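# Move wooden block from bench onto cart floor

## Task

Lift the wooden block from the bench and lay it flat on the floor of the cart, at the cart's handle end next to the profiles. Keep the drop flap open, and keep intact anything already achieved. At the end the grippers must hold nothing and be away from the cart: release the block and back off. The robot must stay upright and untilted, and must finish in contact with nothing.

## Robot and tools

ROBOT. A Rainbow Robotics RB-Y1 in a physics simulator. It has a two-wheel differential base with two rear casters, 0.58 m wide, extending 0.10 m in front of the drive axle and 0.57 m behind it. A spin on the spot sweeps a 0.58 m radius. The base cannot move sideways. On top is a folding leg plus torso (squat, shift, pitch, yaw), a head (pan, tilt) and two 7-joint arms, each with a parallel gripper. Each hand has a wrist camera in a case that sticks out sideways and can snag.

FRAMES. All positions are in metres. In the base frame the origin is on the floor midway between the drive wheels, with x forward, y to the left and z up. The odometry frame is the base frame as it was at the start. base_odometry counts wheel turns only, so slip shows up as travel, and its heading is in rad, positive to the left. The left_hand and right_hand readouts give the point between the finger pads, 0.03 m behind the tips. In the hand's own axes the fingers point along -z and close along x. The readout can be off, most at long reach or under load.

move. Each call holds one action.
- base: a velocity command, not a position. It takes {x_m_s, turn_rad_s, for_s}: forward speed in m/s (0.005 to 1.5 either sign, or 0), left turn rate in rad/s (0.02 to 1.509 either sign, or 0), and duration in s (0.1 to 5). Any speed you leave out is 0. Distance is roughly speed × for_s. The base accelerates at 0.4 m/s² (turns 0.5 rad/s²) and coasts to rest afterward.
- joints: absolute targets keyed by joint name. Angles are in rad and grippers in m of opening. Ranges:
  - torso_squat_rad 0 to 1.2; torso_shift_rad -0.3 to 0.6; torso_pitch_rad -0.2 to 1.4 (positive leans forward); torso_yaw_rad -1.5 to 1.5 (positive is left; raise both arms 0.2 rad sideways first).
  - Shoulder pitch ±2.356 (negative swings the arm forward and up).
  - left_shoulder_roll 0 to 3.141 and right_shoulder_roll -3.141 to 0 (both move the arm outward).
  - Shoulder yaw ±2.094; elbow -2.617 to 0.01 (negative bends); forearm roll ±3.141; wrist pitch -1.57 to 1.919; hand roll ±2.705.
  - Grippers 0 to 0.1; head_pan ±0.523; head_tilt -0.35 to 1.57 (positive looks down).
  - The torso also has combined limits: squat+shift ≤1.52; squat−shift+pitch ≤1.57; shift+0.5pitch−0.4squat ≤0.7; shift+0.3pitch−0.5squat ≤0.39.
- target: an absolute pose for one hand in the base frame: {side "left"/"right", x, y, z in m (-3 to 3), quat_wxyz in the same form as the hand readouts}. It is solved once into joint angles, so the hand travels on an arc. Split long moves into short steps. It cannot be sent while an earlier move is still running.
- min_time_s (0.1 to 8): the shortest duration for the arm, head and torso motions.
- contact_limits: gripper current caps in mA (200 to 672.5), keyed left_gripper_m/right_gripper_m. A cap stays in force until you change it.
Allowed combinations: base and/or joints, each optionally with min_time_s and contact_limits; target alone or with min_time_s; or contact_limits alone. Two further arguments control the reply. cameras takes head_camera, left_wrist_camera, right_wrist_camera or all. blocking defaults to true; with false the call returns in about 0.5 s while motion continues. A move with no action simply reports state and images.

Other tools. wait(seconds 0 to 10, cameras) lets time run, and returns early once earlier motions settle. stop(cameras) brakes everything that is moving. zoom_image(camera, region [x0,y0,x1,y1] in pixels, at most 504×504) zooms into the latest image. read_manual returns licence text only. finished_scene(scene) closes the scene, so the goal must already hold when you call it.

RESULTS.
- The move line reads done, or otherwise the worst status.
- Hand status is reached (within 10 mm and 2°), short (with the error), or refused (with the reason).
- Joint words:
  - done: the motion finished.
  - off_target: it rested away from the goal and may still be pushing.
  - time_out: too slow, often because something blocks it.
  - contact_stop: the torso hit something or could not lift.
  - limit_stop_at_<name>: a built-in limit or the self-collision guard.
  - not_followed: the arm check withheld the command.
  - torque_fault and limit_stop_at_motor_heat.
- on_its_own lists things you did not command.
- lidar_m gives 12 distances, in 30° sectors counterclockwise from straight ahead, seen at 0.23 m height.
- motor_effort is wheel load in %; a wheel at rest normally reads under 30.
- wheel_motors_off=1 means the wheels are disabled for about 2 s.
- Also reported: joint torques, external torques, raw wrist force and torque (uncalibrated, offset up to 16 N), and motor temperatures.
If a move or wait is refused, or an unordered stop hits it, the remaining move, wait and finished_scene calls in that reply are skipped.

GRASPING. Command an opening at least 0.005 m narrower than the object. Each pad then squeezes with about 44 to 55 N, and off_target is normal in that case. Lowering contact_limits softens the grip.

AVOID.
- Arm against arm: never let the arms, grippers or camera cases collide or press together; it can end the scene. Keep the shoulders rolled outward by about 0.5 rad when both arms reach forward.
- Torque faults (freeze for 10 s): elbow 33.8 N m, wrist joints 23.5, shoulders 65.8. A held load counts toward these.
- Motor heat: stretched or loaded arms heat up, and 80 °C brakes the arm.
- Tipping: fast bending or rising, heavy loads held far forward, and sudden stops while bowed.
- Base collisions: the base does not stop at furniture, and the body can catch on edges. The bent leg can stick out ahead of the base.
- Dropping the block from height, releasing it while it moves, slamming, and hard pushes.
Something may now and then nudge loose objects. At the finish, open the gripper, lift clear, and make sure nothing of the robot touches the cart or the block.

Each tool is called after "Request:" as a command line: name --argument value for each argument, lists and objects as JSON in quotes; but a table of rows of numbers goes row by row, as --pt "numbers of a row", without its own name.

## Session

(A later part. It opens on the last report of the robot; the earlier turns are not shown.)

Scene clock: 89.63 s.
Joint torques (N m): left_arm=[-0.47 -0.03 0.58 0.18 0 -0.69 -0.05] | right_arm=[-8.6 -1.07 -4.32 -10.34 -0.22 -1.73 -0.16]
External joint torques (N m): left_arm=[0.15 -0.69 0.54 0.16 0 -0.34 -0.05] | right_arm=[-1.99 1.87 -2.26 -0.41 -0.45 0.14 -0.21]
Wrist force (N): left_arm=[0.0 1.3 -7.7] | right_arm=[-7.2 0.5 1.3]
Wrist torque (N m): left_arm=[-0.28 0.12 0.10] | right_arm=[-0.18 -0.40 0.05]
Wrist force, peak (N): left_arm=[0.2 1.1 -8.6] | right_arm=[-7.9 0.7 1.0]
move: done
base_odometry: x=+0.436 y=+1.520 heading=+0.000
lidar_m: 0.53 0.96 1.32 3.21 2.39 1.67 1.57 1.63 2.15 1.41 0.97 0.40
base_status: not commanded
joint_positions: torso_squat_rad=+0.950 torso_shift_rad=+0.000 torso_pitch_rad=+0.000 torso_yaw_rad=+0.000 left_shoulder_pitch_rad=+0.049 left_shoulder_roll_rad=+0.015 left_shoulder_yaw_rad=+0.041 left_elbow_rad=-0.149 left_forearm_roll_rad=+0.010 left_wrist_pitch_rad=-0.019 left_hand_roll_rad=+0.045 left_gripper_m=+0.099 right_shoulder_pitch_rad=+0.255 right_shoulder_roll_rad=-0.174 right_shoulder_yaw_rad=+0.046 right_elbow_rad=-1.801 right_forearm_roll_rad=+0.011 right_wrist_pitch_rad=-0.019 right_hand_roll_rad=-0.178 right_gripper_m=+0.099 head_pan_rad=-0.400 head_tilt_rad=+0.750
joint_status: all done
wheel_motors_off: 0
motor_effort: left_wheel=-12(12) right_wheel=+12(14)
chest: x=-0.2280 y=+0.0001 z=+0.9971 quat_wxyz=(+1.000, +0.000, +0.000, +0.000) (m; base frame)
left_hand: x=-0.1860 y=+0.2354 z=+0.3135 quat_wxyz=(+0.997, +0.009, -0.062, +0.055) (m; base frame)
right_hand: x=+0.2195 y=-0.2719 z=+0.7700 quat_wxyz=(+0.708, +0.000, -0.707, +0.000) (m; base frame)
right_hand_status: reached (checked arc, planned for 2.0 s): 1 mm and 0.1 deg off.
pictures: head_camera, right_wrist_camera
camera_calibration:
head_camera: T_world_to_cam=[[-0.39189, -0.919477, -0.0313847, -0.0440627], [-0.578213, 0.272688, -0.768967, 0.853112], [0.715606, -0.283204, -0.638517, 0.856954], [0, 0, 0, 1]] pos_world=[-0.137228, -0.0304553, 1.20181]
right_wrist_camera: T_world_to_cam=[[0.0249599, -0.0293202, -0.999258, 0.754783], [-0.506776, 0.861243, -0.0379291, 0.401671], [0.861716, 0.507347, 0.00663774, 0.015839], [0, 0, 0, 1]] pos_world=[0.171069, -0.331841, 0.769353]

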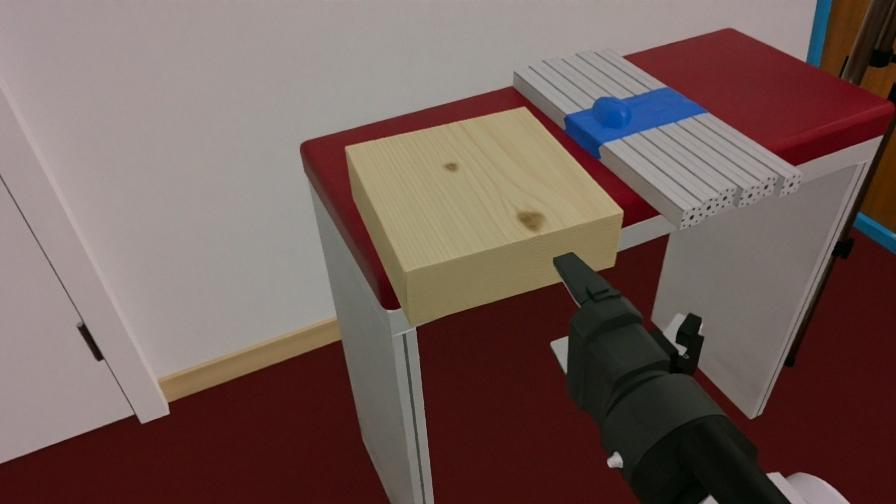

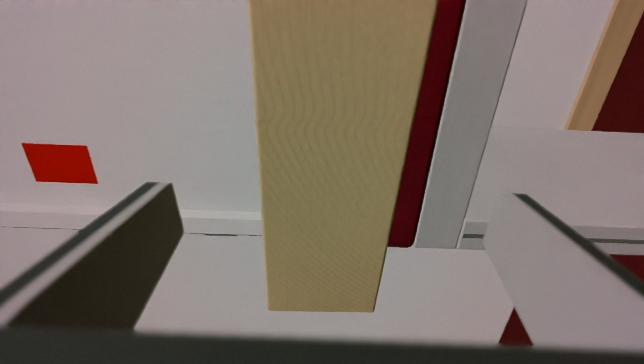

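Request:
move --target '{"side":"right","x":0.316,"y":-0.272,"z":0.773,"quat_wxyz":[0.7071,0,-0.7071,0]}' --min_time_s 2.5 --cameras '["head_camera","right_wrist_camera"]'

Request:
zoom_image --camera "head_camera" --region '[350, 150, 750, 500]'

Scene clock: 94.30 s.
Joint torques (N m): left_arm=[-0.33 -0.12 0.88 0.11 -0.12 -0.66 -0.03] | right_arm=[-14.66 -2.45 -4.24 -10.31 -0.13 -1.9 -0.27]
External joint torques (N m): left_arm=[0.29 -0.78 0.84 0.09 -0.12 -0.31 -0.02] | right_arm=[-2.17 1.67 -2.34 -0.38 -0.35 -0.03 -0.32]
Wrist force (N): left_arm=[0.2 1.1 -7.3] | right_arm=[-7.0 0.8 1.2]
Wrist torque (N m): left_arm=[-0.27 0.16 0.06] | right_arm=[-0.18 -0.37 0.04]
Wrist force, peak (N): left_arm=[-0.2 1.3 -8.5] | right_arm=[-8.0 0.8 1.2]
move: done
base_odometry: x=+0.436 y=+1.520 heading=+0.000
lidar_m: 0.52 0.95 1.33 3.22 2.38 1.67 1.58 1.64 2.13 1.42 0.98 0.40
base_status: not commanded
joint_positions: torso_squat_rad=+0.950 torso_shift_rad=+0.000 torso_pitch_rad=+0.000 torso_yaw_rad=+0.000 left_shoulder_pitch_rad=+0.049 left_shoulder_roll_rad=+0.015 left_shoulder_yaw_rad=+0.041 left_elbow_rad=-0.149 left_forearm_roll_rad=+0.010 left_wrist_pitch_rad=-0.019 left_hand_roll_rad=+0.045 left_gripper_m=+0.099 right_shoulder_pitch_rad=-0.098 right_shoulder_roll_rad=-0.170 right_shoulder_yaw_rad=-0.017 right_elbow_rad=-1.454 right_forearm_roll_rad=+0.010 right_wrist_pitch_rad=-0.018 right_hand_roll_rad=-0.179 right_gripper_m=+0.099 head_pan_rad=-0.400 head_tilt_rad=+0.750
joint_status: all done
wheel_motors_off: 0
motor_effort: left_wheel=-11(12) right_wheel=+10(14)
chest: x=-0.2280 y=+0.0001 z=+0.9971 quat_wxyz=(+1.000, +0.000, +0.000, +0.000) (m; base frame)
left_hand: x=-0.1860 y=+0.2354 z=+0.3135 quat_wxyz=(+0.997, +0.009, -0.062, +0.055) (m; base frame)
right_hand: x=+0.3153 y=-0.2719 z=+0.7730 quat_wxyz=(+0.708, +0.000, -0.706, +0.000) (m; base frame)
right_hand_status: reached (checked arc, planned for 2.5 s): 1 mm and 0.1 deg off.
pictures: head_camera, right_wrist_camera
camera_calibration:
head_camera: T_world_to_cam=[[-0.39189, -0.919477, -0.0313847, -0.0440627], [-0.578213, 0.272688, -0.768967, 0.853112], [0.715606, -0.283204, -0.638517, 0.856954], [0, 0, 0, 1]] pos_world=[-0.137228, -0.0304553, 1.20181]
right_wrist_camera: T_world_to_cam=[[0.0239752, -0.0294234, -0.999279, 0.755727], [-0.5067, 0.861306, -0.0375178, 0.450105], [0.861789, 0.507235, 0.00574113, -0.066044], [0, 0, 0, 1]] pos_world=[0.266866, -0.331942, 0.772449]

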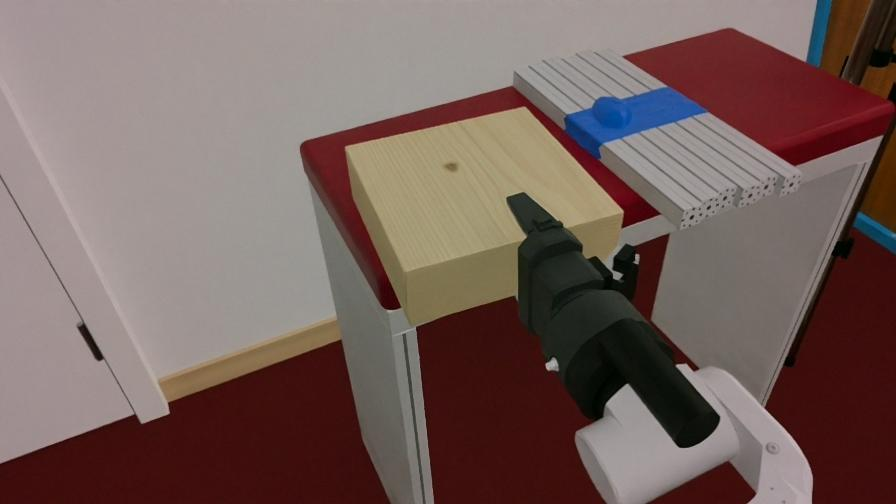

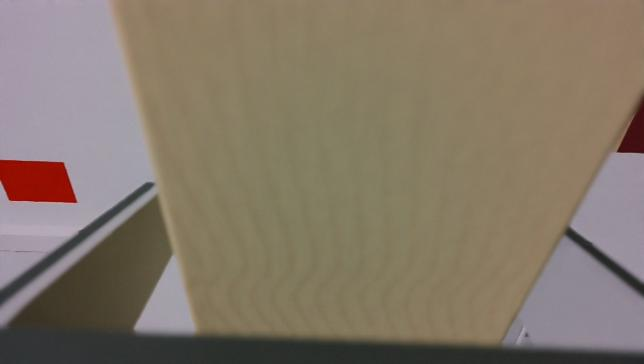

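Scaled by 1.260 from the camera's 896x504 image, which has a finer 1280x720 frame.

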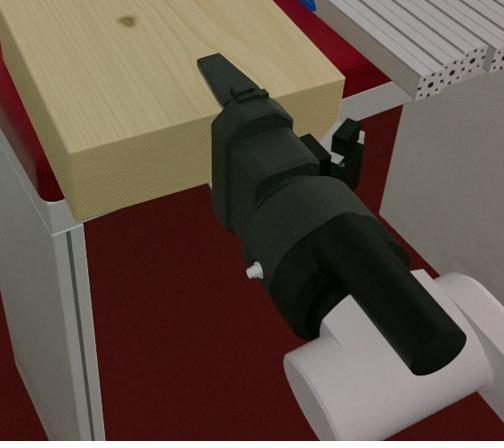

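Request:
move --joints '{"right_gripper_m":0.05}' --cameras '["right_wrist_camera"]'

Request:
move --target '{"side":"right","x":0.315,"y":-0.272,"z":0.80,"quat_wxyz":[0.7071,0,-0.7071,0]}' --min_time_s 2.5 --cameras '["head_camera","right_wrist_camera"]'

Scene clock: 96.87 s.
Joint torques (N m): left_arm=[-0.37 -0.03 0.79 0.1 -0.12 -0.61 -0.12] | right_arm=[-14.56 -2.74 -4.27 -12.86 -0.06 -2.77 0.02]
External joint torques (N m): left_arm=[0.26 -0.7 0.74 0.09 -0.12 -0.26 -0.12] | right_arm=[-2.07 1.38 -2.37 -2.93 -0.28 -0.9 -0.03]
Wrist force (N): left_arm=[-0.1 1.3 -7.0] | right_arm=[-12.9 1.1 -0.6]
Wrist torque (N m): left_arm=[-0.33 0.12 0.06] | right_arm=[-0.18 -0.78 -0.16]
Wrist force, peak (N): left_arm=[-0.3 1.3 -9.0] | right_arm=[-14.6 0.8 0.2]
move: off_target
base_odometry: x=+0.436 y=+1.520 heading=+0.000
lidar_m: 0.54 0.95 1.30 3.21 2.38 1.67 1.57 1.63 2.14 1.41 0.97 0.40
base_status: not commanded
joint_positions: torso_squat_rad=+0.950 torso_shift_rad=+0.000 torso_pitch_rad=+0.000 torso_yaw_rad=+0.000 left_shoulder_pitch_rad=+0.049 left_shoulder_roll_rad=+0.015 left_shoulder_yaw_rad=+0.041 left_elbow_rad=-0.149 left_forearm_roll_rad=+0.010 left_wrist_pitch_rad=-0.019 left_hand_roll_rad=+0.045 left_gripper_m=+0.099 right_shoulder_pitch_rad=-0.098 right_shoulder_roll_rad=-0.170 right_shoulder_yaw_rad=-0.017 right_elbow_rad=-1.453 right_forearm_roll_rad=+0.010 right_wrist_pitch_rad=-0.018 right_hand_roll_rad=-0.179 right_gripper_m=+0.074 head_pan_rad=-0.400 head_tilt_rad=+0.750
joint_status: right_gripper_m off_target (ended at +0.074, target +0.050)
wheel_motors_off: 0
motor_effort: left_wheel=-11(12) right_wheel=+12(14)
chest: x=-0.2280 y=+0.0001 z=+0.9971 quat_wxyz=(+1.000, +0.000, +0.000, +0.000) (m; base frame)
left_hand: x=-0.1860 y=+0.2354 z=+0.3135 quat_wxyz=(+0.997, +0.009, -0.062, +0.055) (m; base frame)
right_hand: x=+0.3153 y=-0.2719 z=+0.7727 quat_wxyz=(+0.708, +0.000, -0.706, +0.000) (m; base frame)
pictures: right_wrist_camera
camera_calibration:
right_wrist_camera: T_world_to_cam=[[0.0230654, -0.0292554, -0.999306, 0.755645], [-0.506591, 0.861396, -0.0369109, 0.44957], [0.861878, 0.507091, 0.00504795, -0.0654892], [0, 0, 0, 1]] pos_world=[0.266763, -0.331942, 0.772045]

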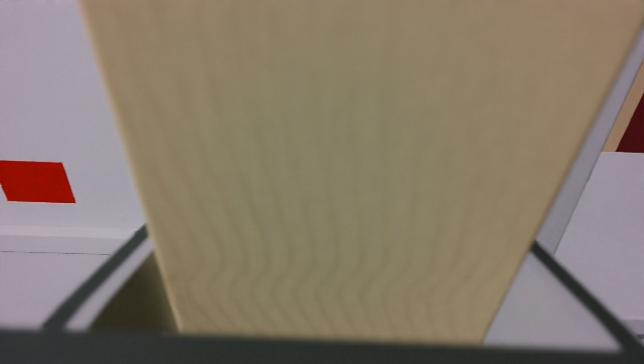

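Scene clock: 99.70 s.
Joint torques (N m): left_arm=[-0.39 0.17 0.92 0.07 -0.08 -0.53 -0.03] | right_arm=[-21.83 -6.48 -2.56 -23.19 -0.33 -7.96 -0.53]
External joint torques (N m): left_arm=[0.22 -0.5 0.87 0.05 -0.08 -0.18 -0.02] | right_arm=[-9.46 -2.29 -0.48 -13.19 -0.58 -6.09 -0.58]
Wrist force (N): left_arm=[0.5 1.7 -7.5] | right_arm=[-24.7 1.3 0.4]
Wrist torque (N m): left_arm=[-0.31 0.16 0.11] | right_arm=[-0.13 1.55 0.30]
Wrist force, peak (N): left_arm=[-0.4 1.3 -8.4] | right_arm=[-25.3 1.3 0.1]
move: done
base_odometry: x=+0.436 y=+1.520 heading=+0.000
lidar_m: 0.53 0.96 1.32 3.23 2.36 1.68 1.57 1.64 2.14 1.41 0.98 0.39
base_status: not commanded
joint_positions: torso_squat_rad=+0.950 torso_shift_rad=+0.000 torso_pitch_rad=+0.000 torso_yaw_rad=+0.000 left_shoulder_pitch_rad=+0.049 left_shoulder_roll_rad=+0.015 left_shoulder_yaw_rad=+0.041 left_elbow_rad=-0.149 left_forearm_roll_rad=+0.010 left_wrist_pitch_rad=-0.019 left_hand_roll_rad=+0.045 left_gripper_m=+0.099 right_shoulder_pitch_rad=-0.085 right_shoulder_roll_rad=-0.183 right_shoulder_yaw_rad=-0.015 right_elbow_rad=-1.555 right_forearm_roll_rad=+0.003 right_wrist_pitch_rad=+0.067 right_hand_roll_rad=-0.186 right_gripper_m=+0.074 head_pan_rad=-0.400 head_tilt_rad=+0.750
joint_status: all done
wheel_motors_off: 0
motor_effort: left_wheel=-11(12) right_wheel=+11(14)
chest: x=-0.2278 y=+0.0000 z=+0.9971 quat_wxyz=(+1.000, +0.000, +0.000, +0.000) (m; base frame)
left_hand: x=-0.1862 y=+0.2354 z=+0.3135 quat_wxyz=(+0.997, +0.009, -0.061, +0.055) (m; base frame)
right_hand: x=+0.3143 y=-0.2720 z=+0.7961 quat_wxyz=(+0.707, +0.000, -0.707, +0.000) (m; base frame)
right_hand_status: reached (checked arc, planned for 2.5 s): 4 mm and 0.1 deg off.
pictures: head_camera, right_wrist_camera
camera_calibration:
head_camera: T_world_to_cam=[[-0.391826, -0.919507, -0.0313017, -0.0440374], [-0.578576, 0.272714, -0.768685, 0.852899], [0.715347, -0.28308, -0.638861, 0.857122], [0, 0, 0, 1]] pos_world=[-0.136928, -0.0304556, 1.20181]
right_wrist_camera: T_world_to_cam=[[0.0273222, -0.0286563, -0.999216, 0.777865], [-0.506219, 0.861543, -0.0385499, 0.45118], [0.861972, 0.506875, 0.0090329, -0.0680225], [0, 0, 0, 1]] pos_world=[0.265776, -0.331942, 0.795262]

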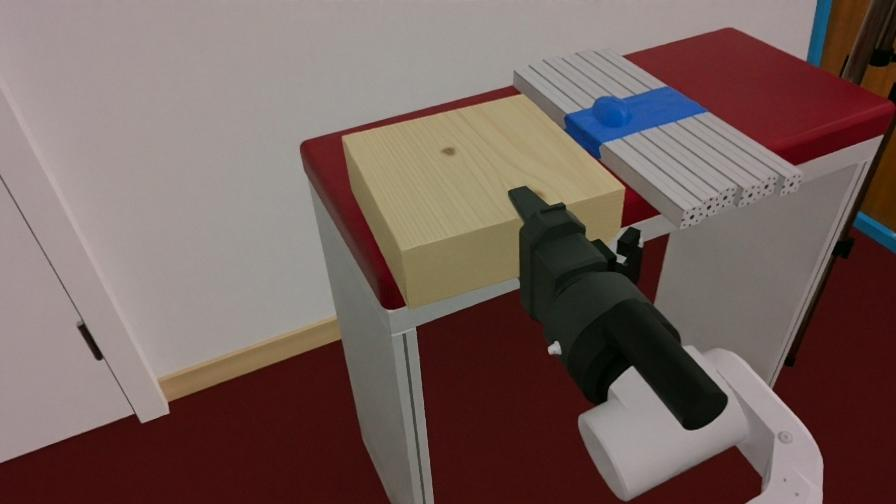

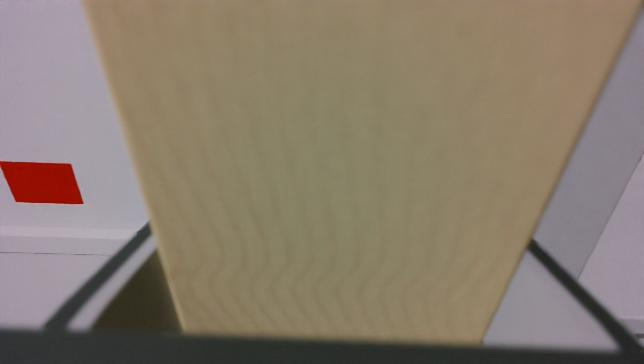

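Request:
move --target '{"side":"right","x":0.3,"y":-0.272,"z":0.88,"quat_wxyz":[0.7071,0,-0.7071,0]}' --min_time_s 2.5 --cameras '["head_camera"]'

Request:
move --base '{"x_m_s":-0.3,"for_s":2.0}'

Request:
move --base '{"turn_rad_s":-0.5,"for_s":3.142}' --cameras '["head_camera","right_wrist_camera"]'

Scene clock: 110.17 s.
Joint torques (N m): left_arm=[-0.38 -0.06 0.58 0.03 -0.06 -0.54 0.01] | right_arm=[-21.02 -6.48 -7.19 -22.49 0.27 -7.93 -0.42]
External joint torques (N m): left_arm=[0.23 -0.72 0.54 0.01 -0.06 -0.19 0.02] | right_arm=[-9.2 -1.87 -4.46 -12.81 -0.09 -6.07 -0.47]
Wrist force (N): left_arm=[-0.1 1.4 -7.5] | right_arm=[-24.5 1.4 0.1]
Wrist torque (N m): left_arm=[-0.32 0.11 0.11] | right_arm=[-0.16 1.56 0.26]
Wrist force, peak (N): left_arm=[-0.1 2.1 -8.5] | right_arm=[-25.3 1.2 0.0]
move: done
base_odometry: x=+0.436 y=+1.520 heading=+0.000
lidar_m: 0.54 0.96 1.31 3.23 2.37 1.65 1.57 1.63 2.14 1.42 0.97 0.40
base_status: not commanded
joint_positions: torso_squat_rad=+0.950 torso_shift_rad=+0.000 torso_pitch_rad=+0.000 torso_yaw_rad=+0.000 left_shoulder_pitch_rad=+0.049 left_shoulder_roll_rad=+0.015 left_shoulder_yaw_rad=+0.041 left_elbow_rad=-0.149 left_forearm_roll_rad=+0.010 left_wrist_pitch_rad=-0.019 left_hand_roll_rad=+0.045 left_gripper_m=+0.099 right_shoulder_pitch_rad=-0.063 right_shoulder_roll_rad=-0.240 right_shoulder_yaw_rad=-0.019 right_elbow_rad=-1.896 right_forearm_roll_rad=-0.033 right_wrist_pitch_rad=+0.394 right_hand_roll_rad=-0.208 right_gripper_m=+0.074 head_pan_rad=-0.400 head_tilt_rad=+0.750
joint_status: all done
wheel_motors_off: 0
motor_effort: left_wheel=-11(12) right_wheel=+12(14)
chest: x=-0.2278 y=+0.0000 z=+0.9971 quat_wxyz=(+1.000, +0.000, +0.000, +0.000) (m; base frame)
left_hand: x=-0.1862 y=+0.2354 z=+0.3135 quat_wxyz=(+0.997, +0.009, -0.061, +0.055) (m; base frame)
right_hand: x=+0.2997 y=-0.2722 z=+0.8769 quat_wxyz=(+0.709, +0.000, -0.705, +0.000) (m; base frame)
right_hand_status: reached (checked arc, planned for 2.5 s): 3 mm and 0.4 deg off.
pictures: head_camera
camera_calibration:
head_camera: T_world_to_cam=[[-0.391826, -0.919507, -0.0313017, -0.0440374], [-0.578576, 0.272714, -0.768685, 0.852899], [0.715347, -0.28308, -0.638861, 0.857122], [0, 0, 0, 1]] pos_world=[-0.136928, -0.0304556, 1.20181]

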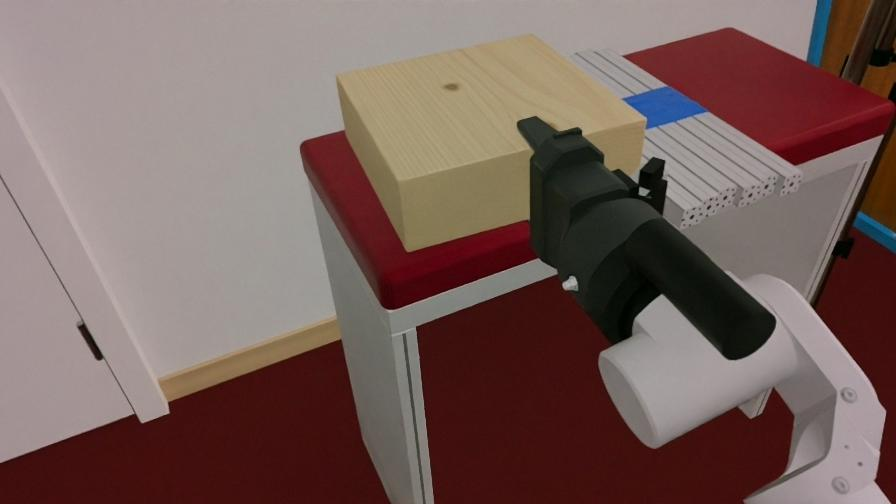

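Scene clock: 113.33 s.
Joint torques (N m): left_arm=[-1.08 0 1.01 0.08 -0.06 -0.48 -0.02] | right_arm=[-22.6 -6.59 -7.07 -21.85 0.45 -8.06 -0.57]
External joint torques (N m): left_arm=[-0.47 -0.67 0.97 0.05 -0.06 -0.13 -0.01] | right_arm=[-10.79 -1.97 -4.34 -12.17 0.09 -6.2 -0.62]
Wrist force (N): left_arm=[-0.4 1.5 -7.2] | right_arm=[-25.2 1.8 -0.4]
Wrist torque (N m): left_arm=[-0.35 0.12 0.12] | right_arm=[-0.02 1.55 0.27]
Wrist force, peak (N): left_arm=[0.3 2.3 -8.6] | right_arm=[-26.4 0.6 -0.6]
move: done
base_odometry: x=-0.164 y=+1.520 heading=-0.001
lidar_m: 0.98 1.60 2.09 4.09 1.48 1.03 0.97 1.03 1.32 3.18 1.58 1.36
base_status: done (sent for 2 of 2 s)
joint_positions: torso_squat_rad=+0.950 torso_shift_rad=+0.000 torso_pitch_rad=+0.001 torso_yaw_rad=+0.000 left_shoulder_pitch_rad=+0.049 left_shoulder_roll_rad=+0.015 left_shoulder_yaw_rad=+0.041 left_elbow_rad=-0.149 left_forearm_roll_rad=+0.010 left_wrist_pitch_rad=-0.019 left_hand_roll_rad=+0.045 left_gripper_m=+0.099 right_shoulder_pitch_rad=-0.063 right_shoulder_roll_rad=-0.240 right_shoulder_yaw_rad=-0.019 right_elbow_rad=-1.896 right_forearm_roll_rad=-0.033 right_wrist_pitch_rad=+0.394 right_hand_roll_rad=-0.208 right_gripper_m=+0.074 head_pan_rad=-0.400 head_tilt_rad=+0.750
joint_status: not commanded
wheel_motors_off: 0
motor_effort: left_wheel=-16(30) right_wheel=+16(53)
chest: x=-0.2277 y=+0.0000 z=+0.9971 quat_wxyz=(+1.000, +0.000, +0.000, +0.000) (m; base frame)
left_hand: x=-0.1863 y=+0.2354 z=+0.3135 quat_wxyz=(+0.997, +0.009, -0.061, +0.055) (m; base frame)
right_hand: x=+0.2997 y=-0.2723 z=+0.8768 quat_wxyz=(+0.709, +0.000, -0.705, -0.001) (m; base frame)
pictures: none

Scene clock: 117.80 s.
Joint torques (N m): left_arm=[-1.09 -0.37 0.69 0.07 0.01 -0.53 -0.07] | right_arm=[-22.72 -6.36 -6.91 -21.81 0.51 -8.11 -0.53]
External joint torques (N m): left_arm=[-0.49 -1.04 0.65 0.05 0 -0.18 -0.06] | right_arm=[-10.91 -1.75 -4.18 -12.13 0.15 -6.25 -0.58]
Wrist force (N): left_arm=[0.3 1.0 -7.1] | right_arm=[-24.7 2.0 0.2]
Wrist torque (N m): left_arm=[-0.26 0.18 0.07] | right_arm=[-0.04 1.57 0.30]
Wrist force, peak (N): left_arm=[-0.3 1.0 -8.6] | right_arm=[-25.2 1.4 -0.8]
move: done
base_odometry: x=-0.165 y=+1.520 heading=-1.567
lidar_m: 3.12 1.58 1.35 0.99 1.62 2.09 4.10 1.52 1.06 0.98 0.98 1.29
base_status: done (sent for 3.13 of 3.13 s)
joint_positions: torso_squat_rad=+0.950 torso_shift_rad=+0.000 torso_pitch_rad=+0.001 torso_yaw_rad=+0.000 left_shoulder_pitch_rad=+0.049 left_shoulder_roll_rad=+0.015 left_shoulder_yaw_rad=+0.041 left_elbow_rad=-0.149 left_forearm_roll_rad=+0.010 left_wrist_pitch_rad=-0.019 left_hand_roll_rad=+0.045 left_gripper_m=+0.099 right_shoulder_pitch_rad=-0.063 right_shoulder_roll_rad=-0.240 right_shoulder_yaw_rad=-0.019 right_elbow_rad=-1.896 right_forearm_roll_rad=-0.033 right_wrist_pitch_rad=+0.394 right_hand_roll_rad=-0.208 right_gripper_m=+0.074 head_pan_rad=-0.400 head_tilt_rad=+0.750
joint_status: not commanded
wheel_motors_off: 0
motor_effort: left_wheel=+17(54) right_wheel=+7(51)
chest: x=-0.2277 y=-0.0001 z=+0.9971 quat_wxyz=(+1.000, +0.000, +0.000, +0.000) (m; base frame)
left_hand: x=-0.1863 y=+0.2354 z=+0.3135 quat_wxyz=(+0.997, +0.009, -0.061, +0.055) (m; base frame)
right_hand: x=+0.2997 y=-0.2723 z=+0.8768 quat_wxyz=(+0.709, +0.000, -0.705, -0.001) (m; base frame)
pictures: head_camera, right_wrist_camera
camera_calibration:
head_camera: T_world_to_cam=[[-0.391824, -0.919505, -0.0313768, -0.0439995], [-0.578671, 0.272813, -0.768579, 0.852847], [0.715272, -0.282991, -0.638985, 0.857164], [0, 0, 0, 1]] pos_world=[-0.136828, -0.0305555, 1.20181]
right_wrist_camera: T_world_to_cam=[[0.0195942, -0.0284888, -0.999402, 0.861319], [-0.506073, 0.861801, -0.0344884, 0.443648], [0.862268, 0.506446, 0.00246887, -0.0504593], [0, 0, 0, 1]] pos_world=[0.251151, -0.332243, 0.876229]

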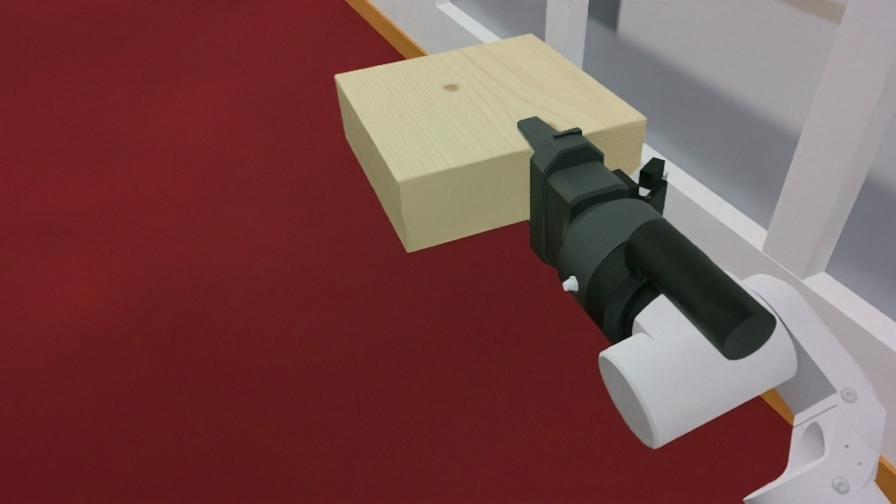

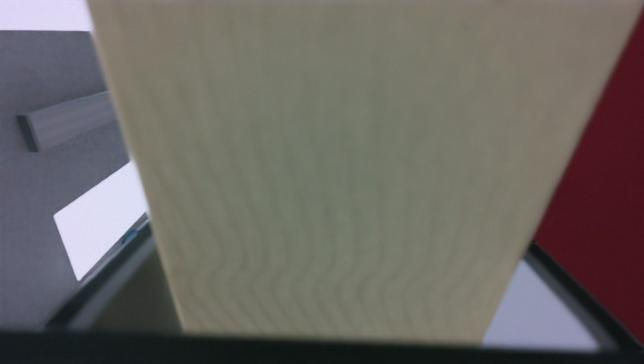

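Request:
move --base '{"x_m_s":0.4,"for_s":3.925}'

Request:
move --base '{"turn_rad_s":0.5,"for_s":3.135}'

Request:
move --joints '{"torso_squat_rad":0.5,"head_tilt_rad":0.85,"head_pan_rad":0.0}' --base '{"x_m_s":0.2,"for_s":1.4}' --cameras '["head_camera"]'

Request:
zoom_image --camera "head_camera" --region '[250, 0, 750, 500]'

Scene clock: 125.37 s.
Joint torques (N m): left_arm=[-0.62 -0.24 1.18 0.12 -0.01 -0.57 -0.02] | right_arm=[-22.8 -6.18 -6.44 -21.77 0.54 -8 -0.5]
External joint torques (N m): left_arm=[-0.02 -0.92 1.13 0.1 -0.01 -0.22 -0.02] | right_arm=[-10.99 -1.57 -3.71 -12.09 0.19 -6.14 -0.55]
Wrist force (N): left_arm=[0.4 1.4 -7.3] | right_arm=[-24.9 1.4 -0.1]
Wrist torque (N m): left_arm=[-0.33 0.19 0.13] | right_arm=[-0.04 1.56 0.29]
Wrist force, peak (N): left_arm=[0.2 1.2 -8.6] | right_arm=[-26.2 1.4 -0.8]
move: done
base_odometry: x=-0.160 y=-0.053 heading=-1.567
lidar_m: 2.77 1.29 0.91 0.84 0.87 1.71 4.59 1.35 0.94 0.88 0.89 1.17
base_status: done (sent for 3.93 of 3.93 s)
joint_positions: torso_squat_rad=+0.950 torso_shift_rad=+0.000 torso_pitch_rad=+0.001 torso_yaw_rad=+0.000 left_shoulder_pitch_rad=+0.049 left_shoulder_roll_rad=+0.015 left_shoulder_yaw_rad=+0.041 left_elbow_rad=-0.149 left_forearm_roll_rad=+0.010 left_wrist_pitch_rad=-0.019 left_hand_roll_rad=+0.045 left_gripper_m=+0.099 right_shoulder_pitch_rad=-0.063 right_shoulder_roll_rad=-0.240 right_shoulder_yaw_rad=-0.019 right_elbow_rad=-1.896 right_forearm_roll_rad=-0.033 right_wrist_pitch_rad=+0.394 right_hand_roll_rad=-0.208 right_gripper_m=+0.074 head_pan_rad=-0.400 head_tilt_rad=+0.750
joint_status: not commanded
wheel_motors_off: 0
motor_effort: left_wheel=-1(49) right_wheel=+0(43)
chest: x=-0.2276 y=+0.0000 z=+0.9971 quat_wxyz=(+1.000, +0.000, +0.000, +0.000) (m; base frame)
left_hand: x=-0.1862 y=+0.2354 z=+0.3135 quat_wxyz=(+0.997, +0.009, -0.061, +0.055) (m; base frame)
right_hand: x=+0.2997 y=-0.2724 z=+0.8767 quat_wxyz=(+0.710, +0.000, -0.705, -0.001) (m; base frame)
pictures: none

Scene clock: 129.83 s.
Joint torques (N m): left_arm=[-0.41 -0.2 0.82 0.01 -0.02 -0.56 -0.06] | right_arm=[-22.87 -6.28 -6.56 -21.78 0.57 -8.1 -0.57]
External joint torques (N m): left_arm=[0.19 -0.88 0.78 -0.01 -0.02 -0.21 -0.05] | right_arm=[-11.06 -1.67 -3.83 -12.1 0.21 -6.24 -0.62]
Wrist force (N): left_arm=[0.0 1.2 -7.4] | right_arm=[-24.4 1.0 -0.3]
Wrist torque (N m): left_arm=[-0.33 0.14 0.07] | right_arm=[-0.19 1.59 0.30]
Wrist force, peak (N): left_arm=[0.5 1.2 -9.0] | right_arm=[-25.5 1.0 -0.1]
move: done
base_odometry: x=-0.160 y=-0.053 heading=-0.001
lidar_m: 0.85 0.88 1.72 4.37 1.33 0.92 0.87 0.92 1.18 2.83 1.27 0.91
base_status: done (sent for 3.13 of 3.13 s)
joint_positions: torso_squat_rad=+0.950 torso_shift_rad=+0.000 torso_pitch_rad=+0.001 torso_yaw_rad=+0.000 left_shoulder_pitch_rad=+0.049 left_shoulder_roll_rad=+0.015 left_shoulder_yaw_rad=+0.041 left_elbow_rad=-0.149 left_forearm_roll_rad=+0.010 left_wrist_pitch_rad=-0.019 left_hand_roll_rad=+0.045 left_gripper_m=+0.099 right_shoulder_pitch_rad=-0.063 right_shoulder_roll_rad=-0.240 right_shoulder_yaw_rad=-0.019 right_elbow_rad=-1.896 right_forearm_roll_rad=-0.033 right_wrist_pitch_rad=+0.394 right_hand_roll_rad=-0.208 right_gripper_m=+0.074 head_pan_rad=-0.400 head_tilt_rad=+0.750
joint_status: not commanded
wheel_motors_off: 0
motor_effort: left_wheel=+4(48) right_wheel=+20(44)
chest: x=-0.2276 y=+0.0000 z=+0.9971 quat_wxyz=(+1.000, +0.000, +0.000, +0.000) (m; base frame)
left_hand: x=-0.1862 y=+0.2354 z=+0.3135 quat_wxyz=(+0.997, +0.009, -0.061, +0.055) (m; base frame)
right_hand: x=+0.2997 y=-0.2724 z=+0.8767 quat_wxyz=(+0.710, +0.000, -0.705, -0.001) (m; base frame)
pictures: none

Scene clock: 132.17 s.
Joint torques (N m): left_arm=[-0.22 -0.22 0.8 -0.01 -0.03 -0.59 -0.02] | right_arm=[-22.98 -6.52 -6.53 -21.72 0.52 -7.89 -0.45]
External joint torques (N m): left_arm=[0.39 -0.89 0.76 -0.03 -0.04 -0.24 -0.01] | right_arm=[-11.17 -1.9 -3.8 -12.04 0.16 -6.03 -0.5]
Wrist force (N): left_arm=[-0.2 1.5 -7.0] | right_arm=[-24.6 0.9 0.2]
Wrist torque (N m): left_arm=[-0.30 0.10 0.13] | right_arm=[-0.15 1.57 0.26]
Wrist force, peak (N): left_arm=[0.2 1.4 -8.3] | right_arm=[-26.1 1.7 2.0]
move: done
base_odometry: x=+0.120 y=-0.053 heading=+0.000
lidar_m: 0.57 0.59 1.57 4.57 1.75 1.24 1.15 1.19 1.57 3.78 0.87 0.61
base_status: done (sent for 1.4 of 1.4 s)
joint_positions: torso_squat_rad=+0.500 torso_shift_rad=+0.000 torso_pitch_rad=+0.001 torso_yaw_rad=+0.000 left_shoulder_pitch_rad=+0.049 left_shoulder_roll_rad=+0.015 left_shoulder_yaw_rad=+0.041 left_elbow_rad=-0.149 left_forearm_roll_rad=+0.010 left_wrist_pitch_rad=-0.019 left_hand_roll_rad=+0.045 left_gripper_m=+0.099 right_shoulder_pitch_rad=-0.063 right_shoulder_roll_rad=-0.240 right_shoulder_yaw_rad=-0.019 right_elbow_rad=-1.896 right_forearm_roll_rad=-0.033 right_wrist_pitch_rad=+0.394 right_hand_roll_rad=-0.208 right_gripper_m=+0.074 head_pan_rad=+0.000 head_tilt_rad=+0.850
joint_status: all done
wheel_motors_off: 0
motor_effort: left_wheel=+11(42) right_wheel=-10(51)
chest: x=-0.2276 y=+0.0000 z=+1.2043 quat_wxyz=(+1.000, +0.000, +0.000, +0.000) (m; base frame)
left_hand: x=-0.1862 y=+0.2354 z=+0.5207 quat_wxyz=(+0.997, +0.009, -0.061, +0.055) (m; base frame)
right_hand: x=+0.2998 y=-0.2724 z=+1.0838 quat_wxyz=(+0.710, +0.000, -0.705, -0.001) (m; base frame)
pictures: head_camera
camera_calibration:
head_camera: T_world_to_cam=[[-0.00602144, -0.999495, -0.0311935, 0.0415778], [-0.712909, 0.0261654, -0.700769, 0.889279], [0.701231, 0.0180185, -0.712706, 1.08997], [0, 0, 0, 1]] pos_world=[-0.130094, -0.00135101, 1.4013]

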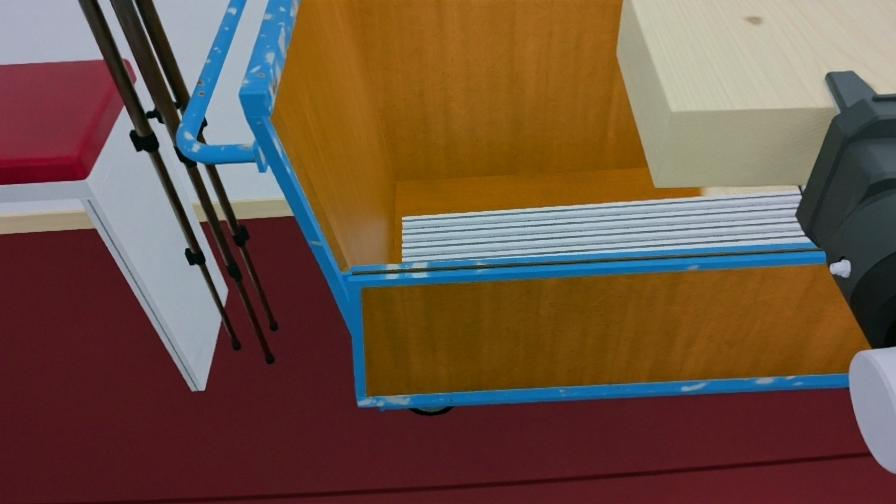

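Scaled by 1.008 from the camera's 896x504 image, which has a finer 1280x720 frame.

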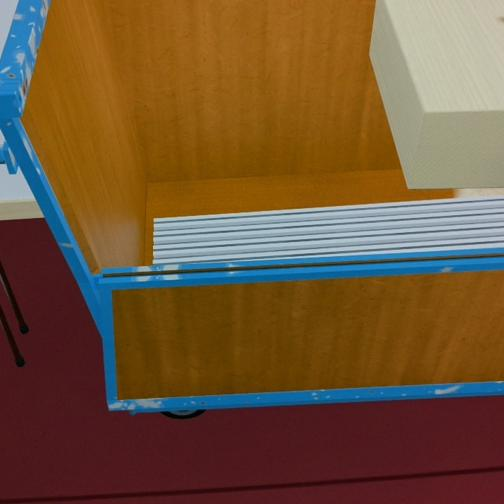

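Request:
move --target '{"side":"right","x":0.18,"y":-0.18,"z":1.0,"quat_wxyz":[0.653,0.271,-0.653,0.271]}' --min_time_s 3 --cameras '["head_camera"]'

Request:
move --target '{"side":"right","x":0.12,"y":-0.1,"z":1.0,"quat_wxyz":[0.5,0.5,-0.5,0.5]}' --min_time_s 3 --cameras '["head_camera"]'

Scene clock: 140.77 s.
Joint torques (N m): left_arm=[-0.39 -0.05 0.8 -0.01 -0.06 -0.55 -0.01] | right_arm=[-20.17 -10.15 -13.8 -12.83 -1.92 -7.64 -0.53]
External joint torques (N m): left_arm=[0.22 -0.72 0.76 -0.03 -0.07 -0.19 0] | right_arm=[-10.3 0.9 -5.49 -7.35 -1.76 -5.89 -0.58]
Motor temperatures (°C): left_arm=[31 28 32 36 35 33 38] | right_arm=[35 31 32 35 36 39 34]
Wrist force (N): left_arm=[0.0 1.3 -7.3] | right_arm=[-24.7 1.0 0.4]
Wrist torque (N m): left_arm=[-0.35 0.15 0.11] | right_arm=[-0.15 1.54 0.33]
Wrist force, peak (N): left_arm=[-0.3 1.2 -8.5] | right_arm=[-25.1 5.1 0.6]
move: done
base_odometry: x=+0.120 y=-0.053 heading=+0.000
lidar_m: 0.58 0.59 1.58 4.57 1.75 1.21 1.16 1.20 1.57 3.77 0.87 0.61
base_status: not commanded
joint_positions: torso_squat_rad=+0.500 torso_shift_rad=+0.000 torso_pitch_rad=+0.001 torso_yaw_rad=+0.000 left_shoulder_pitch_rad=+0.049 left_shoulder_roll_rad=+0.015 left_shoulder_yaw_rad=+0.041 left_elbow_rad=-0.149 left_forearm_roll_rad=+0.010 left_wrist_pitch_rad=-0.019 left_hand_roll_rad=+0.045 left_gripper_m=+0.099 right_shoulder_pitch_rad=-0.097 right_shoulder_roll_rad=-1.035 right_shoulder_yaw_rad=+0.745 right_elbow_rad=-1.720 right_forearm_roll_rad=-0.428 right_wrist_pitch_rad=-0.482 right_hand_roll_rad=-0.400 right_gripper_m=+0.074 head_pan_rad=+0.000 head_tilt_rad=+0.850
joint_status: all done
wheel_motors_off: 0
motor_effort: left_wheel=+11(11) right_wheel=-9(12)
chest: x=-0.2276 y=+0.0000 z=+1.2043 quat_wxyz=(+1.000, +0.000, +0.000, +0.000) (m; base frame)
left_hand: x=-0.1862 y=+0.2354 z=+0.5206 quat_wxyz=(+0.997, +0.009, -0.061, +0.055) (m; base frame)
right_hand: x=+0.1791 y=-0.1808 z=+0.9978 quat_wxyz=(+0.656, +0.269, -0.651, +0.270) (m; base frame)
right_hand_status: reached (checked arc, planned for 3.0 s): 3 mm and 0.5 deg off.
pictures: head_camera
camera_calibration:
head_camera: T_world_to_cam=[[-0.00601974, -0.999495, -0.0311911, 0.0415773], [-0.712858, 0.0261638, -0.70082, 0.889357], [0.701283, 0.0180161, -0.712656, 1.09004], [0, 0, 0, 1]] pos_world=[-0.130194, -0.00135101, 1.4014]

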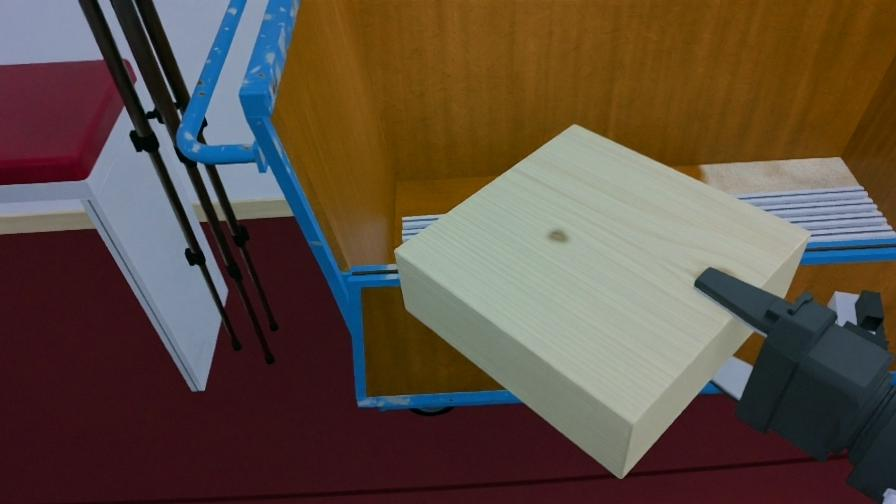

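Scene clock: 144.10 s.
Joint torques (N m): left_arm=[-0.4 -0.12 0.97 0.23 -0.04 -0.53 -0.09] | right_arm=[-23.92 -7.02 -13 -7.2 -5.74 -5.28 -0.55]
External joint torques (N m): left_arm=[0.21 -0.79 0.93 0.2 -0.05 -0.17 -0.08] | right_arm=[-8.57 3.19 -4.77 -4.59 -4.47 -4.07 -0.6]
Wrist force (N): left_arm=[1.1 1.6 -7.0] | right_arm=[-24.5 0.6 1.3]
Wrist torque (N m): left_arm=[-0.33 0.30 0.10] | right_arm=[-0.22 1.53 0.33]
Wrist force, peak (N): left_arm=[0.1 1.6 -8.5] | right_arm=[-25.3 1.1 2.0]
move: done
base_odometry: x=+0.120 y=-0.053 heading=+0.000
lidar_m: 0.57 0.59 1.56 4.57 1.75 1.22 1.15 1.20 1.58 3.77 0.87 0.61
base_status: not commanded
joint_positions: torso_squat_rad=+0.500 torso_shift_rad=+0.000 torso_pitch_rad=+0.001 torso_yaw_rad=+0.000 left_shoulder_pitch_rad=+0.049 left_shoulder_roll_rad=+0.015 left_shoulder_yaw_rad=+0.041 left_elbow_rad=-0.149 left_forearm_roll_rad=+0.010 left_wrist_pitch_rad=-0.019 left_hand_roll_rad=+0.045 left_gripper_m=+0.099 right_shoulder_pitch_rad=-0.666 right_shoulder_roll_rad=-0.966 right_shoulder_yaw_rad=+1.255 right_elbow_rad=-1.301 right_forearm_roll_rad=-0.010 right_wrist_pitch_rad=-1.129 right_hand_roll_rad=-0.878 right_gripper_m=+0.074 head_pan_rad=+0.000 head_tilt_rad=+0.850
joint_status: all done
wheel_motors_off: 0
motor_effort: left_wheel=+11(12) right_wheel=-12(12)
chest: x=-0.2276 y=+0.0000 z=+1.2043 quat_wxyz=(+1.000, +0.000, +0.000, +0.000) (m; base frame)
left_hand: x=-0.1861 y=+0.2354 z=+0.5206 quat_wxyz=(+0.997, +0.009, -0.061, +0.055) (m; base frame)
right_hand: x=+0.1193 y=-0.1008 z=+0.9986 quat_wxyz=(+0.504, +0.497, -0.499, +0.500) (m; base frame)
right_hand_status: reached (checked arc, planned for 3.0 s): 2 mm and 0.5 deg off.
pictures: head_camera
camera_calibration:
head_camera: T_world_to_cam=[[-0.006012, -0.9995, -0.031051, 0.0413812], [-0.712756, 0.0260626, -0.700927, 0.889448], [0.701386, 0.0179178, -0.712556, 1.08999], [0, 0, 0, 1]] pos_world=[-0.130294, -0.00135107, 1.4014]

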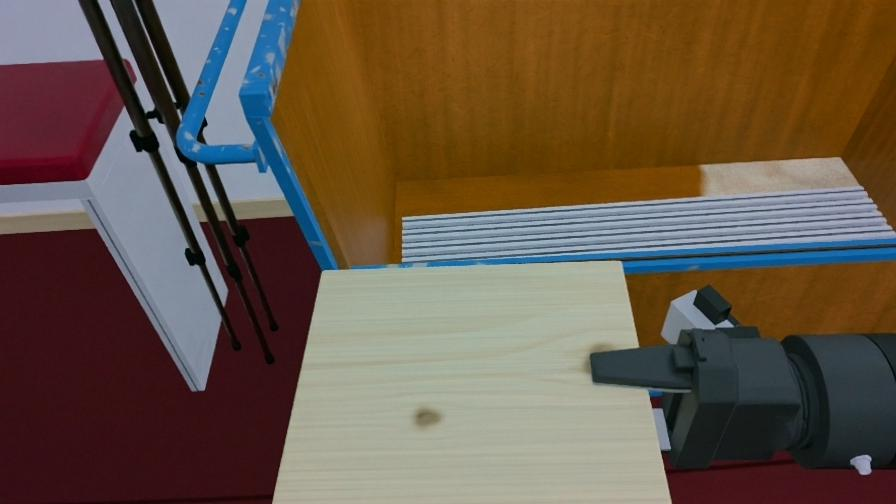

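Request:
move --joints '{"torso_squat_rad":0.65,"torso_shift_rad":0.08,"torso_pitch_rad":0.45,"head_tilt_rad":0.5}' --min_time_s 3

Request:
move --target '{"side":"right","x":0.2,"y":-0.1,"z":1.0,"quat_wxyz":[0.5,0.5,-0.5,0.5]}' --min_time_s 2.5

Request:
move --joints '{"torso_squat_rad":0.8,"torso_shift_rad":0.15,"torso_pitch_rad":0.9,"head_tilt_rad":0.1}' --min_time_s 3 --cameras '["head_camera"]'

Request:
move --target '{"side":"right","x":0.23,"y":-0.09,"z":0.9,"quat_wxyz":[0.5,0.5,-0.5,0.5]}' --min_time_s 2.5 --cameras '["head_camera"]'

Scene clock: 155.27 s.
Joint torques (N m): left_arm=[9.96 0.02 0.96 4.98 -0.09 0.41 -0.06] | right_arm=[-12.89 -6.84 -9.93 -10.65 -3.51 -7.3 -0.6]
External joint torques (N m): left_arm=[-1.48 -0.78 0.81 0.27 -0.09 -0.13 -0.07] | right_arm=[-5.62 3.34 -5.29 -6.87 -2.88 -5.57 -0.65]
Wrist force (N): left_arm=[3.4 0.6 -7.4] | right_arm=[-22.2 -9.7 0.6]
Wrist torque (N m): left_arm=[-0.24 0.32 0.06] | right_arm=[-0.92 1.36 0.29]
Wrist force, peak (N): left_arm=[-0.2 1.4 -8.7] | right_arm=[-23.3 -9.5 0.2]
move: done
base_odometry: x=+0.120 y=-0.053 heading=+0.000
lidar_m: 0.57 0.58 1.57 4.58 1.75 1.21 1.15 1.20 1.58 3.78 0.86 0.61
base_status: not commanded
joint_positions: torso_squat_rad=+0.650 torso_shift_rad=+0.080 torso_pitch_rad=+0.450 torso_yaw_rad=+0.000 left_shoulder_pitch_rad=+0.049 left_shoulder_roll_rad=+0.015 left_shoulder_yaw_rad=+0.041 left_elbow_rad=-0.149 left_forearm_roll_rad=+0.010 left_wrist_pitch_rad=-0.019 left_hand_roll_rad=+0.045 left_gripper_m=+0.099 right_shoulder_pitch_rad=-0.666 right_shoulder_roll_rad=-0.966 right_shoulder_yaw_rad=+1.255 right_elbow_rad=-1.301 right_forearm_roll_rad=-0.011 right_wrist_pitch_rad=-1.129 right_hand_roll_rad=-0.878 right_gripper_m=+0.074 head_pan_rad=+0.000 head_tilt_rad=+0.500
joint_status: all done
wheel_motors_off: 0
motor_effort: left_wheel=+11(12) right_wheel=-10(12)
chest: x=-0.0487 y=+0.0000 z=+1.1146 quat_wxyz=(+0.975, +0.000, +0.223, +0.000) (m; base frame)
left_hand: x=-0.3086 y=+0.2354 z=+0.4809 quat_wxyz=(+0.985, +0.021, +0.163, +0.052) (m; base frame)
right_hand: x=+0.1747 y=-0.1009 z=+0.7784 quat_wxyz=(+0.602, +0.596, -0.374, +0.376) (m; base frame)
pictures: none

Scene clock: 158.10 s.
Joint torques (N m): left_arm=[9.94 -0.03 0.7 5.14 -0.12 0.22 0.09] | right_arm=[-9.84 -10.33 -12.56 -11.33 -4.09 -6.49 -0.09]
External joint torques (N m): left_arm=[-1.5 -0.83 0.55 0.42 -0.11 -0.32 0.07] | right_arm=[-2.42 2.02 -5.4 -7.37 -3.35 -4.99 -0.14]
Wrist force (N): left_arm=[2.7 1.3 -7.6] | right_arm=[-24.8 0.9 0.9]
Wrist torque (N m): left_arm=[-0.32 0.29 0.06] | right_arm=[-0.09 1.51 0.15]
Wrist force, peak (N): left_arm=[3.4 1.0 -7.9] | right_arm=[-24.8 -5.3 0.9]
move: done
base_odometry: x=+0.120 y=-0.053 heading=+0.000
lidar_m: 0.57 0.60 1.56 4.58 1.74 1.22 1.15 1.20 1.57 3.78 0.87 0.61
base_status: not commanded
joint_positions: torso_squat_rad=+0.650 torso_shift_rad=+0.080 torso_pitch_rad=+0.450 torso_yaw_rad=+0.000 left_shoulder_pitch_rad=+0.049 left_shoulder_roll_rad=+0.015 left_shoulder_yaw_rad=+0.041 left_elbow_rad=-0.149 left_forearm_roll_rad=+0.010 left_wrist_pitch_rad=-0.019 left_hand_roll_rad=+0.045 left_gripper_m=+0.099 right_shoulder_pitch_rad=-0.660 right_shoulder_roll_rad=-1.580 right_shoulder_yaw_rad=+0.958 right_elbow_rad=-2.164 right_forearm_roll_rad=-0.188 right_wrist_pitch_rad=-0.813 right_hand_roll_rad=-0.669 right_gripper_m=+0.074 head_pan_rad=+0.000 head_tilt_rad=+0.500
joint_status: all done
wheel_motors_off: 0
motor_effort: left_wheel=+10(11) right_wheel=-10(11)
chest: x=-0.0487 y=+0.0000 z=+1.1146 quat_wxyz=(+0.975, +0.000, +0.223, +0.000) (m; base frame)
left_hand: x=-0.3086 y=+0.2354 z=+0.4809 quat_wxyz=(+0.985, +0.021, +0.163, +0.052) (m; base frame)
right_hand: x=+0.2002 y=-0.1004 z=+0.9987 quat_wxyz=(+0.501, +0.499, -0.499, +0.500) (m; base frame)
right_hand_status: reached (checked arc, planned for 2.5 s): 1 mm and 0.2 deg off.
pictures: none

Scene clock: 161.40 s.
Joint torques (N m): left_arm=[18.55 -0.39 0.86 8.95 -0.05 1.16 0.05] | right_arm=[-5.43 -8.83 -7.84 -14.7 -1.68 -7.92 -0.07]
External joint torques (N m): left_arm=[-2.66 -1.16 0.63 0.48 -0.05 -0.16 0.01] | right_arm=[-2.81 2.52 -4.03 -8.8 -1.53 -6.06 -0.11]
Wrist force (N): left_arm=[5.3 0.5 -5.7] | right_arm=[-22.3 -9.6 0.7]
Wrist torque (N m): left_arm=[-0.21 0.40 0.06] | right_arm=[-0.92 1.38 0.15]
Wrist force, peak (N): left_arm=[5.5 0.8 -6.8] | right_arm=[-24.8 -3.7 1.0]
move: done
base_odometry: x=+0.120 y=-0.053 heading=-0.001
lidar_m: 0.57 0.60 1.57 4.58 1.75 1.21 1.15 1.19 1.57 3.78 0.86 0.60
base_status: not commanded
joint_positions: torso_squat_rad=+0.800 torso_shift_rad=+0.150 torso_pitch_rad=+0.901 torso_yaw_rad=+0.000 left_shoulder_pitch_rad=+0.049 left_shoulder_roll_rad=+0.015 left_shoulder_yaw_rad=+0.041 left_elbow_rad=-0.149 left_forearm_roll_rad=+0.010 left_wrist_pitch_rad=-0.019 left_hand_roll_rad=+0.045 left_gripper_m=+0.099 right_shoulder_pitch_rad=-0.659 right_shoulder_roll_rad=-1.580 right_shoulder_yaw_rad=+0.958 right_elbow_rad=-2.163 right_forearm_roll_rad=-0.189 right_wrist_pitch_rad=-0.813 right_hand_roll_rad=-0.669 right_gripper_m=+0.074 head_pan_rad=+0.000 head_tilt_rad=+0.100
joint_status: all done
wheel_motors_off: 0
motor_effort: left_wheel=+8(11) right_wheel=-9(12)
chest: x=+0.0875 y=+0.0000 z=+0.9550 quat_wxyz=(+0.900, +0.000, +0.435, +0.000) (m; base frame)
left_hand: x=-0.4223 y=+0.2354 z=+0.4976 quat_wxyz=(+0.924, +0.032, +0.378, +0.046) (m; base frame)
right_hand: x=+0.2614 y=-0.1005 z=+0.7422 quat_wxyz=(+0.600, +0.598, -0.375, +0.376) (m; base frame)
pictures: head_camera
camera_calibration:
head_camera: T_world_to_cam=[[-0.0107213, -0.999499, -0.0297791, 0.0334138], [-0.809457, 0.0261599, -0.586596, 0.883385], [0.587081, 0.0178159, -0.809332, 0.653257], [0, 0, 0, 1]] pos_world=[0.331905, -0.00135052, 1.04789]

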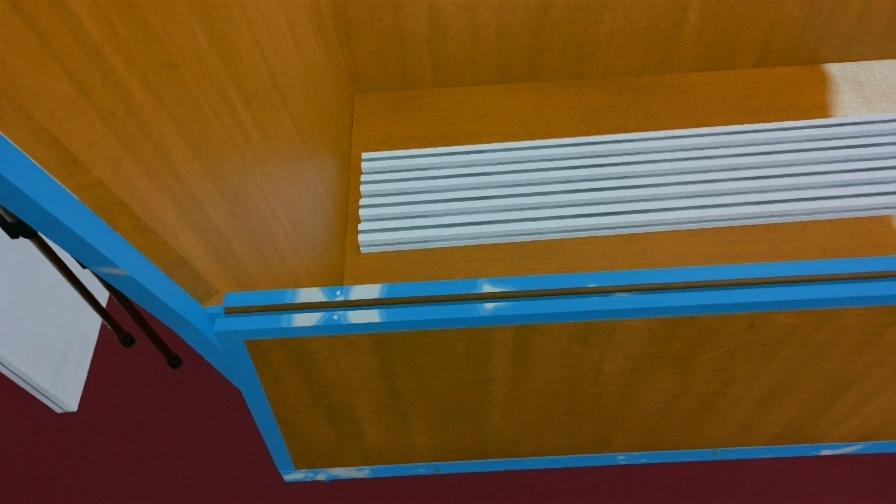

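Scene clock: 161.70 s.
Joint torques (N m): left_arm=[18.72 -0.42 1.22 8.92 -0.02 1.2 0.04] | right_arm=[-6.01 -8.86 -8.23 -14.45 -1.71 -8.02 0.08]
External joint torques (N m): left_arm=[-2.48 -1.19 0.99 0.45 -0.01 -0.12 0.01] | right_arm=[-3.38 2.49 -4.41 -8.55 -1.56 -6.16 0.04]
Wrist force (N): left_arm=[5.5 0.1 -5.4] | right_arm=[-22.3 -9.9 1.1]
Wrist torque (N m): left_arm=[-0.18 0.44 0.03] | right_arm=[-0.81 1.42 0.13]
Wrist force, peak (N): left_arm=[4.7 0.6 -6.7] | right_arm=[-22.3 -9.9 1.1]
move: refused
base_odometry: x=+0.120 y=-0.053 heading=-0.001
lidar_m: 0.57 0.60 1.57 4.57 1.74 1.22 1.16 1.20 1.58 3.78 0.87 0.61
base_status: not commanded
joint_positions: torso_squat_rad=+0.800 torso_shift_rad=+0.150 torso_pitch_rad=+0.901 torso_yaw_rad=+0.000 left_shoulder_pitch_rad=+0.049 left_shoulder_roll_rad=+0.015 left_shoulder_yaw_rad=+0.041 left_elbow_rad=-0.149 left_forearm_roll_rad=+0.010 left_wrist_pitch_rad=-0.019 left_hand_roll_rad=+0.045 left_gripper_m=+0.099 right_shoulder_pitch_rad=-0.659 right_shoulder_roll_rad=-1.580 right_shoulder_yaw_rad=+0.958 right_elbow_rad=-2.163 right_forearm_roll_rad=-0.189 right_wrist_pitch_rad=-0.813 right_hand_roll_rad=-0.669 right_gripper_m=+0.074 head_pan_rad=+0.000 head_tilt_rad=+0.100
joint_status: not commanded
wheel_motors_off: 0
motor_effort: left_wheel=+9(9) right_wheel=-8(9)
chest: x=+0.0875 y=+0.0000 z=+0.9550 quat_wxyz=(+0.900, +0.000, +0.435, +0.000) (m; base frame)
left_hand: x=-0.4223 y=+0.2354 z=+0.4976 quat_wxyz=(+0.924, +0.032, +0.378, +0.046) (m; base frame)
right_hand: x=+0.2614 y=-0.1005 z=+0.7422 quat_wxyz=(+0.600, +0.598, -0.375, +0.376) (m; base frame)
right_hand_status: refused: the posture found for that pose touches the torso. Nothing moved. The solve starts from where the arm stands: from another posture it may find a clear one.
pictures: head_camera
camera_calibration:
head_camera: T_world_to_cam=[[-0.0107213, -0.999499, -0.0297791, 0.0334138], [-0.809457, 0.0261599, -0.586596, 0.883385], [0.587081, 0.0178159, -0.809332, 0.653257], [0, 0, 0, 1]] pos_world=[0.331905, -0.00135052, 1.04789]

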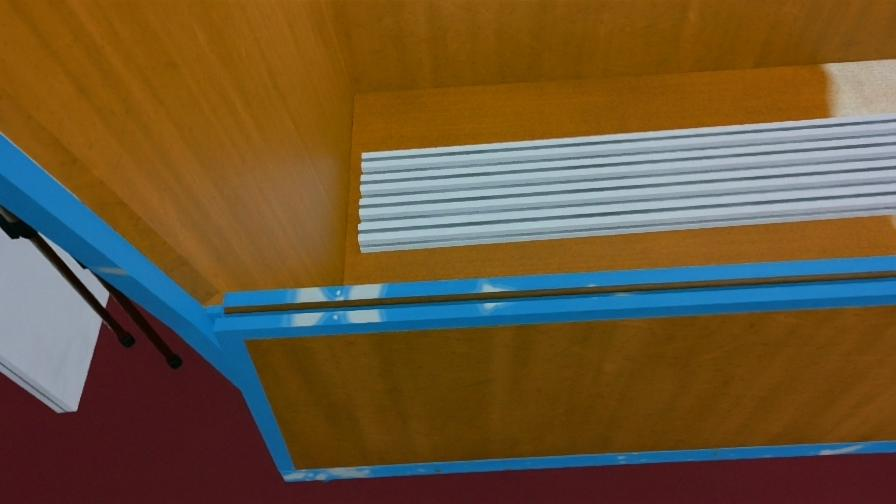

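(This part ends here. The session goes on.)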